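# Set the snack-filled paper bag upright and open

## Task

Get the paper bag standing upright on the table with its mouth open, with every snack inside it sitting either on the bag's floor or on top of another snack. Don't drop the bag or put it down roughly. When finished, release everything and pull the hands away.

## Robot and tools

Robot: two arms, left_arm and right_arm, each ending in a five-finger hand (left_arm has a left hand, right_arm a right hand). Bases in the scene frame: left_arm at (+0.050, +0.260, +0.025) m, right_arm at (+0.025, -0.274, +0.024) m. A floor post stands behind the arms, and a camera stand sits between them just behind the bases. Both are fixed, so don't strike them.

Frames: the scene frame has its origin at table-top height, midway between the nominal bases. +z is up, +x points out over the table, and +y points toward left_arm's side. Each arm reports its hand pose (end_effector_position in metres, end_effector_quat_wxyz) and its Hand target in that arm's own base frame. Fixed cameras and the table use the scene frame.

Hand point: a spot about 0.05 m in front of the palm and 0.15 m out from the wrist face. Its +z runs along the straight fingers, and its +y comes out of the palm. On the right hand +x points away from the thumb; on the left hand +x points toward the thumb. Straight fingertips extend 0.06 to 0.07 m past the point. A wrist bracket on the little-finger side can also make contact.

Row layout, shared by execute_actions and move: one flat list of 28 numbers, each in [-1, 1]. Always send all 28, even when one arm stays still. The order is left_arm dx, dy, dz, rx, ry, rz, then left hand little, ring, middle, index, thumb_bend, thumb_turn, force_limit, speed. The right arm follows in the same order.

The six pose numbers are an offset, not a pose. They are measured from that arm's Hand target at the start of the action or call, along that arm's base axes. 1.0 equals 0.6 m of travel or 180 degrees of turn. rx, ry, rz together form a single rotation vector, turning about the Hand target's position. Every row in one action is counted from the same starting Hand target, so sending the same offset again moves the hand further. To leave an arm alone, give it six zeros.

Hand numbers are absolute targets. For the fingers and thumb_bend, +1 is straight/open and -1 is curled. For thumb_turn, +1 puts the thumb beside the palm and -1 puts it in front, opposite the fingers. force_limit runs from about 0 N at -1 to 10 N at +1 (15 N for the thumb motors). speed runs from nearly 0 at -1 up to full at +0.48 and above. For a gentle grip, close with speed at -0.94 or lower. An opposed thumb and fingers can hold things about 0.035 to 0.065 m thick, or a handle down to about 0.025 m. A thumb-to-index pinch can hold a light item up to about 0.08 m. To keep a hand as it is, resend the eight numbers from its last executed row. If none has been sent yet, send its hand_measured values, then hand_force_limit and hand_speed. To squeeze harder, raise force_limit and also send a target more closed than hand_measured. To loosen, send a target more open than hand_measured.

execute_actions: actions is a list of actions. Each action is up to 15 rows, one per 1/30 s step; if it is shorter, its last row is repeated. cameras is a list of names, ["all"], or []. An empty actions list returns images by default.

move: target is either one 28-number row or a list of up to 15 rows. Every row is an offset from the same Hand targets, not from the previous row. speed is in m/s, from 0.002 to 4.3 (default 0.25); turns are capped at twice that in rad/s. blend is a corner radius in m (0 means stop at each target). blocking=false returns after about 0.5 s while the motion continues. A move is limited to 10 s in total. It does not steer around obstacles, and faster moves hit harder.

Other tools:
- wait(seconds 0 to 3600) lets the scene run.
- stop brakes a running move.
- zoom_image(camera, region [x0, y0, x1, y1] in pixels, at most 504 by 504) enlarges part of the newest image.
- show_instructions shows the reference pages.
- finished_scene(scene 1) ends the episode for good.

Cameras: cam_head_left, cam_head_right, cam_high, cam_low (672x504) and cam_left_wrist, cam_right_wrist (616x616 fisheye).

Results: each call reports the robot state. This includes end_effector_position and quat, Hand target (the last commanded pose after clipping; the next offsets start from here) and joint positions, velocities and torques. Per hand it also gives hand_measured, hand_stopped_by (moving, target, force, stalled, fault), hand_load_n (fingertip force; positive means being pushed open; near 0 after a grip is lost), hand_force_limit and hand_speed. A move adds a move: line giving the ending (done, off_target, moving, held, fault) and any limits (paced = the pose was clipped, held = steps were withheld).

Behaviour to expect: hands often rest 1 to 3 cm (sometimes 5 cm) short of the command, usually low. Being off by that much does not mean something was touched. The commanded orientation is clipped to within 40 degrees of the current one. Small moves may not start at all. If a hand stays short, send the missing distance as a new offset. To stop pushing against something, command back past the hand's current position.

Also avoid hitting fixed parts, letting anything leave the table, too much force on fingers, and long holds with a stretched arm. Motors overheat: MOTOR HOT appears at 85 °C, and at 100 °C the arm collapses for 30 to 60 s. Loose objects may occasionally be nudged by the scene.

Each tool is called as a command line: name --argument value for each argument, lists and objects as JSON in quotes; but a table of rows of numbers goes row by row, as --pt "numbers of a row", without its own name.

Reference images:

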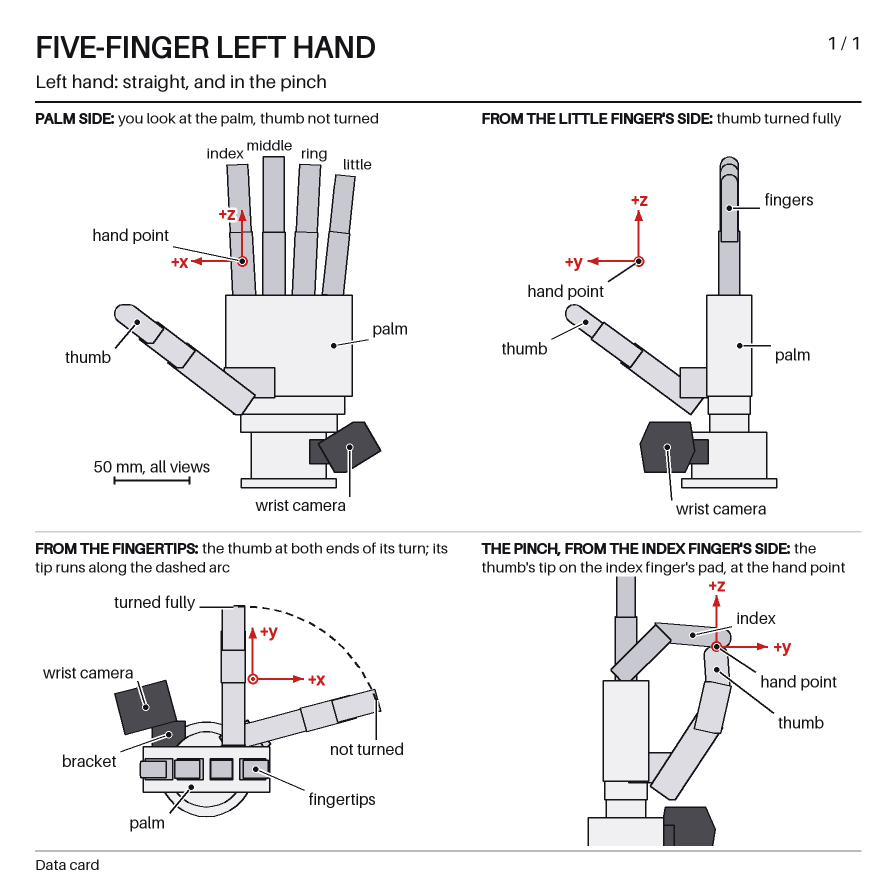

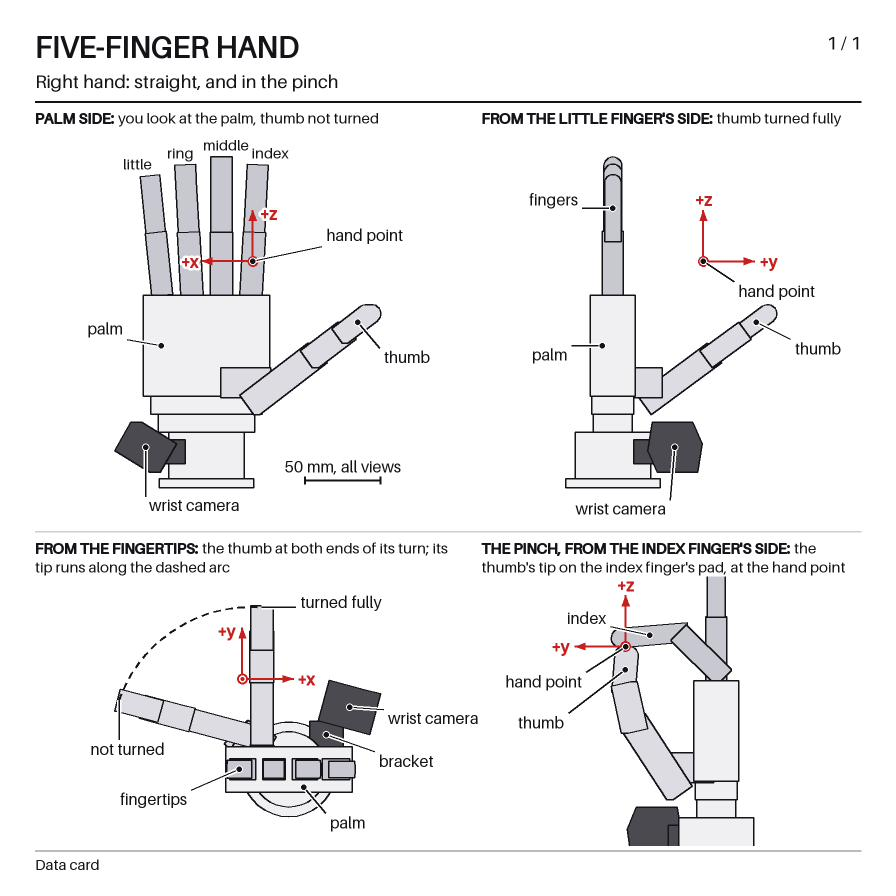

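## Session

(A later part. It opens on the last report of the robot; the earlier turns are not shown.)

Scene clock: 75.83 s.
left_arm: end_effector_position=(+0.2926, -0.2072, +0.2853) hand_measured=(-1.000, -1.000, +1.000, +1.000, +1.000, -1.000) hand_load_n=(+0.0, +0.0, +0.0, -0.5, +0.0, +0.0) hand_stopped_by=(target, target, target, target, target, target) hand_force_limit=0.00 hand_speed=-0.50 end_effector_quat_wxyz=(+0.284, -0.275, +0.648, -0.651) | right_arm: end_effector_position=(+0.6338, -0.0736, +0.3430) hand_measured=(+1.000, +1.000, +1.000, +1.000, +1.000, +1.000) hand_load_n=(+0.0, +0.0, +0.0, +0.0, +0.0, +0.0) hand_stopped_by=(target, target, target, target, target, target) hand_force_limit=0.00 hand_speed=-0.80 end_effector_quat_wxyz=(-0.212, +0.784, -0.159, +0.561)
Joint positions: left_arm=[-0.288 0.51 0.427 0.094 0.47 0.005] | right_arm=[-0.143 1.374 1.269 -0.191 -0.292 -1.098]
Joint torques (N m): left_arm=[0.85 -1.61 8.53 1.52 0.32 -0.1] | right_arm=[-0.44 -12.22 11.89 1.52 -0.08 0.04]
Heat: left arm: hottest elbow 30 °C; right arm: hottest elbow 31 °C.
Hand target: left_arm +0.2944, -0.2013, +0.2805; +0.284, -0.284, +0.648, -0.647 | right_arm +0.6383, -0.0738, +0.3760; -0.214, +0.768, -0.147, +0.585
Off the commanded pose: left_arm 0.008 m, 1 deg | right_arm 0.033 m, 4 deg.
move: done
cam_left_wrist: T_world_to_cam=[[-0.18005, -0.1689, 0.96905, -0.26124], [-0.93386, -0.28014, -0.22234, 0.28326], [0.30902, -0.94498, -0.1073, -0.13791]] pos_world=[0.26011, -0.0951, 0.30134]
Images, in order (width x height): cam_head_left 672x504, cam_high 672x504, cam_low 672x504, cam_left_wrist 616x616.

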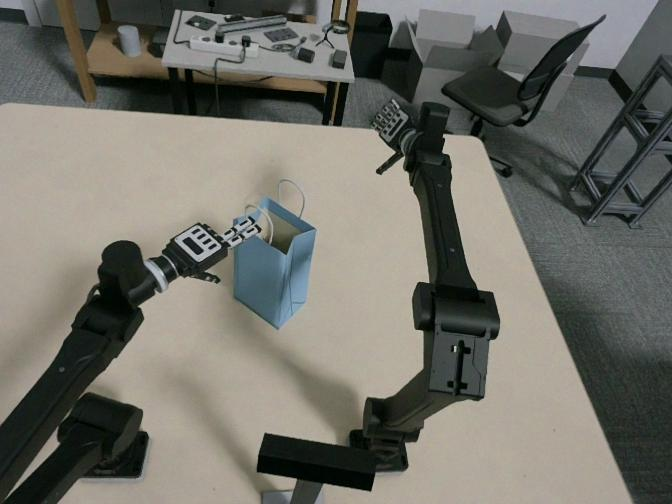

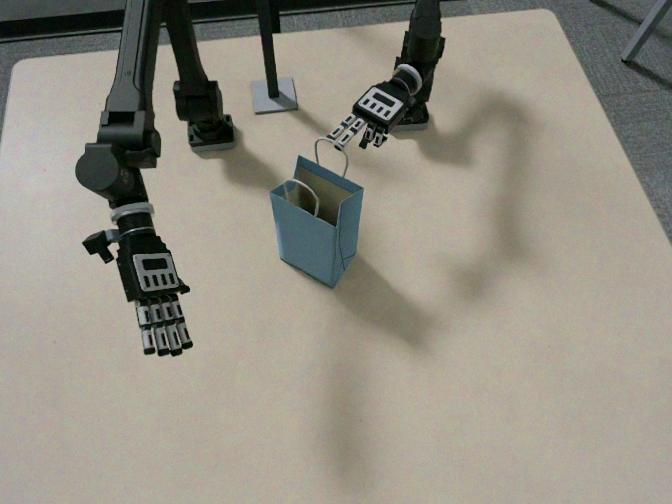

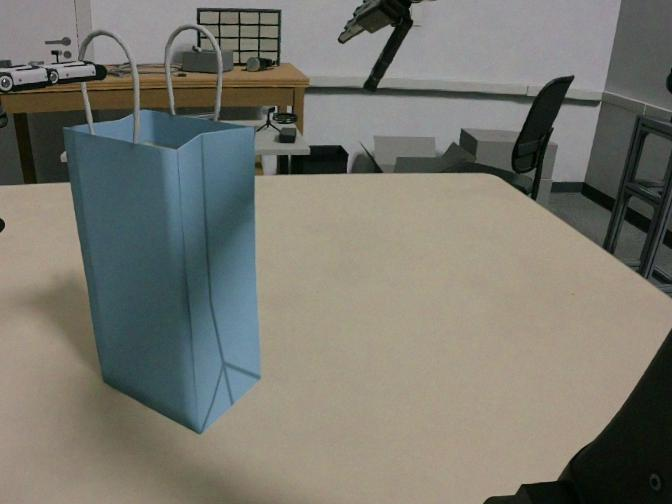

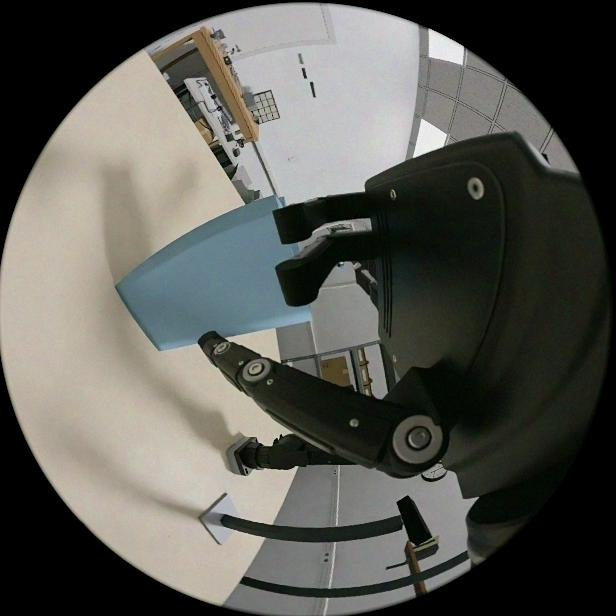

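move --pt "-0.03 0.03 0.2 0 0 0 -1 -1 1 1 1 -1 0 -0.5 0 0 0 0 0 0 1 1 1 1 1 1 0 -0.8" --pt "-0.03 0.3 0.23 0 0 0.2 -1 -1 1 1 1 -1 0 -0.5 0 0 0 0 0 0 1 1 1 1 1 1 0 -0.8" --speed '[0.08, 0.15]' --blend '[0.02, 0]' --cameras '["all"]'

zoom_image --camera "cam_high" --region '[220, 120, 400, 300]'

zoom_image --camera "cam_head_right" --region '[200, 150, 360, 350]'

Scene clock: 82.33 s.
left_arm: end_effector_position=(+0.2834, -0.0218, +0.3808) hand_measured=(-1.000, -1.000, +1.000, +1.000, +1.000, -1.000) hand_load_n=(+0.0, +0.0, +0.0, +0.0, +0.0, +0.0) hand_stopped_by=(target, target, target, target, target, target) hand_force_limit=0.00 hand_speed=-0.50 end_effector_quat_wxyz=(+0.449, -0.488, +0.538, -0.520) | right_arm: end_effector_position=(+0.6338, -0.0736, +0.3430) hand_measured=(+1.000, +1.000, +1.000, +1.000, +1.000, +1.000) hand_load_n=(+0.0, -0.5, +0.0, +0.0, +0.0, +0.0) hand_stopped_by=(target, target, target, target, target, target) hand_force_limit=0.00 hand_speed=-0.80 end_effector_quat_wxyz=(-0.212, +0.784, -0.159, +0.561)
Joint positions: left_arm=[0.332 0.293 0.699 -0.469 0.453 0.003] | right_arm=[-0.143 1.374 1.269 -0.191 -0.292 -1.098]
Joint torques (N m): left_arm=[0.91 0.97 12.83 1.58 0.36 -0.1] | right_arm=[-0.26 -13.04 11.95 1.62 -0.07 0.04]
Heat: left arm: hottest elbow 31 °C; right arm: hottest elbow 31 °C.
Hand target: left_arm +0.2764, -0.0213, +0.4185; +0.470, -0.470, +0.528, -0.528 | right_arm +0.6383, -0.0738, +0.3760; -0.214, +0.768, -0.147, +0.585
Off the commanded pose: left_arm 0.038 m, 3 deg | right_arm 0.033 m, 4 deg.
move: off_target (left_arm)
cam_left_wrist: T_world_to_cam=[[0.0234, -0.21782, 0.97571, -0.3854], [-0.59773, -0.78536, -0.16099, 0.2181], [0.80135, -0.57944, -0.14858, -0.06544]] pos_world=[0.19183, 0.04942, 0.40143]

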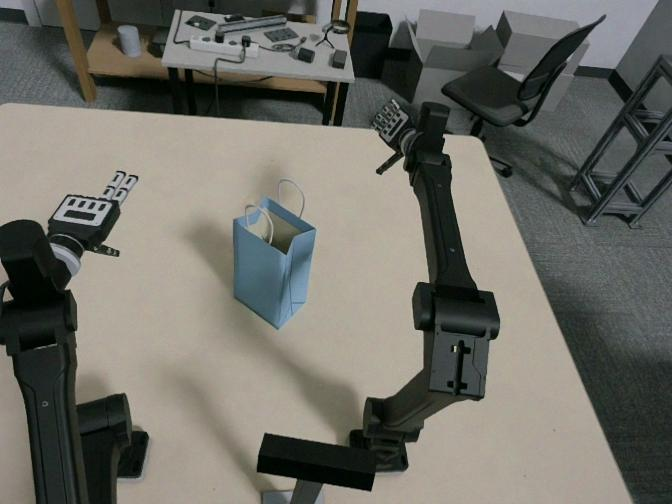

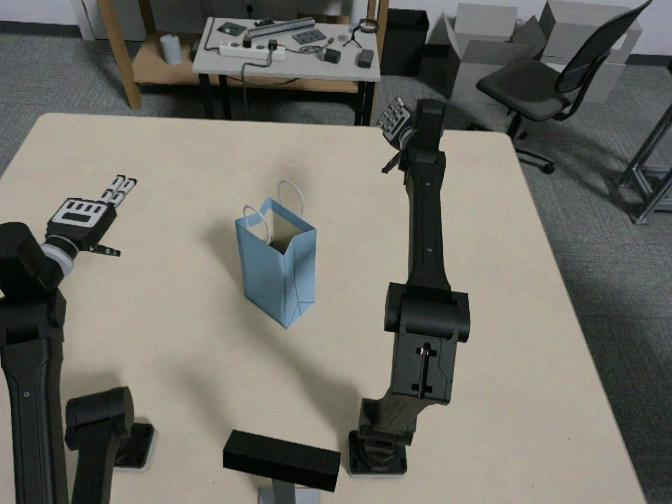

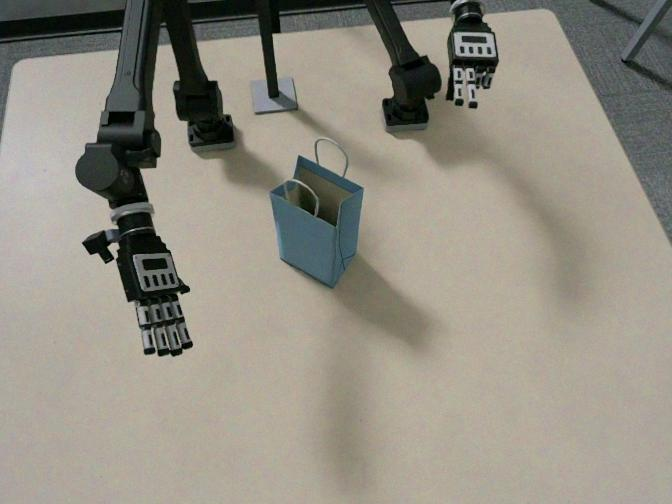

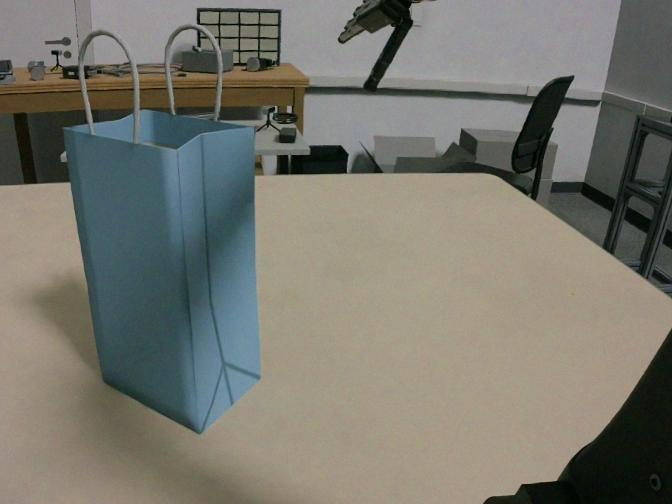

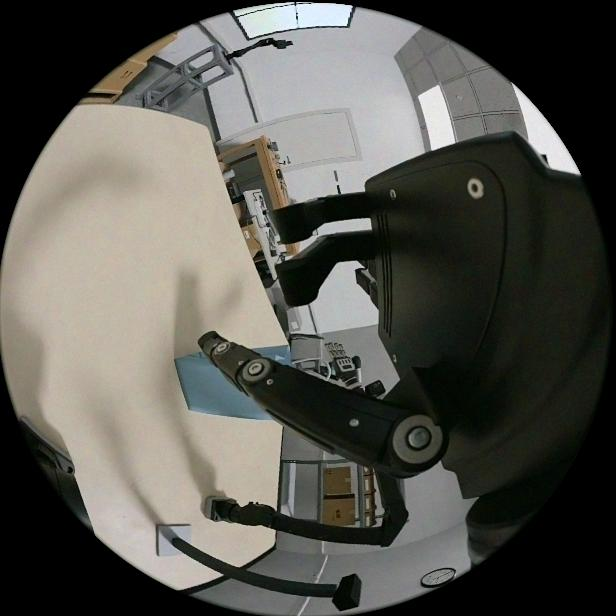

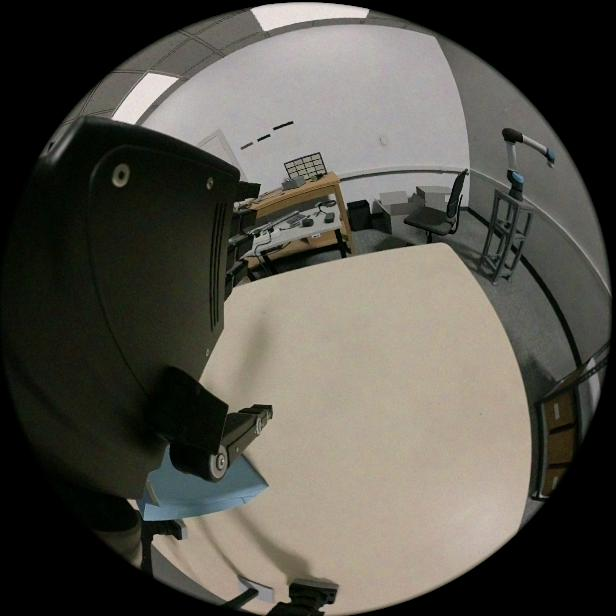

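Scaled by 2.800 from the camera's image (finer frame: 960x720).

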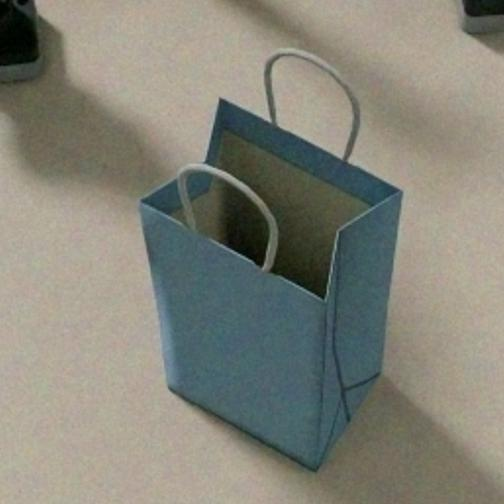

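Scaled by 2.520 from the camera's image (finer frame: 960x720).

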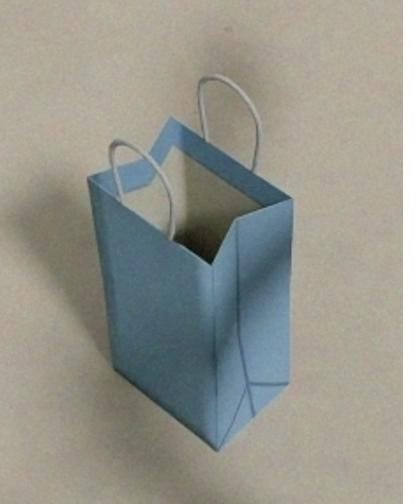

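finished_scene --scene 1

The scene is finished: the task was done.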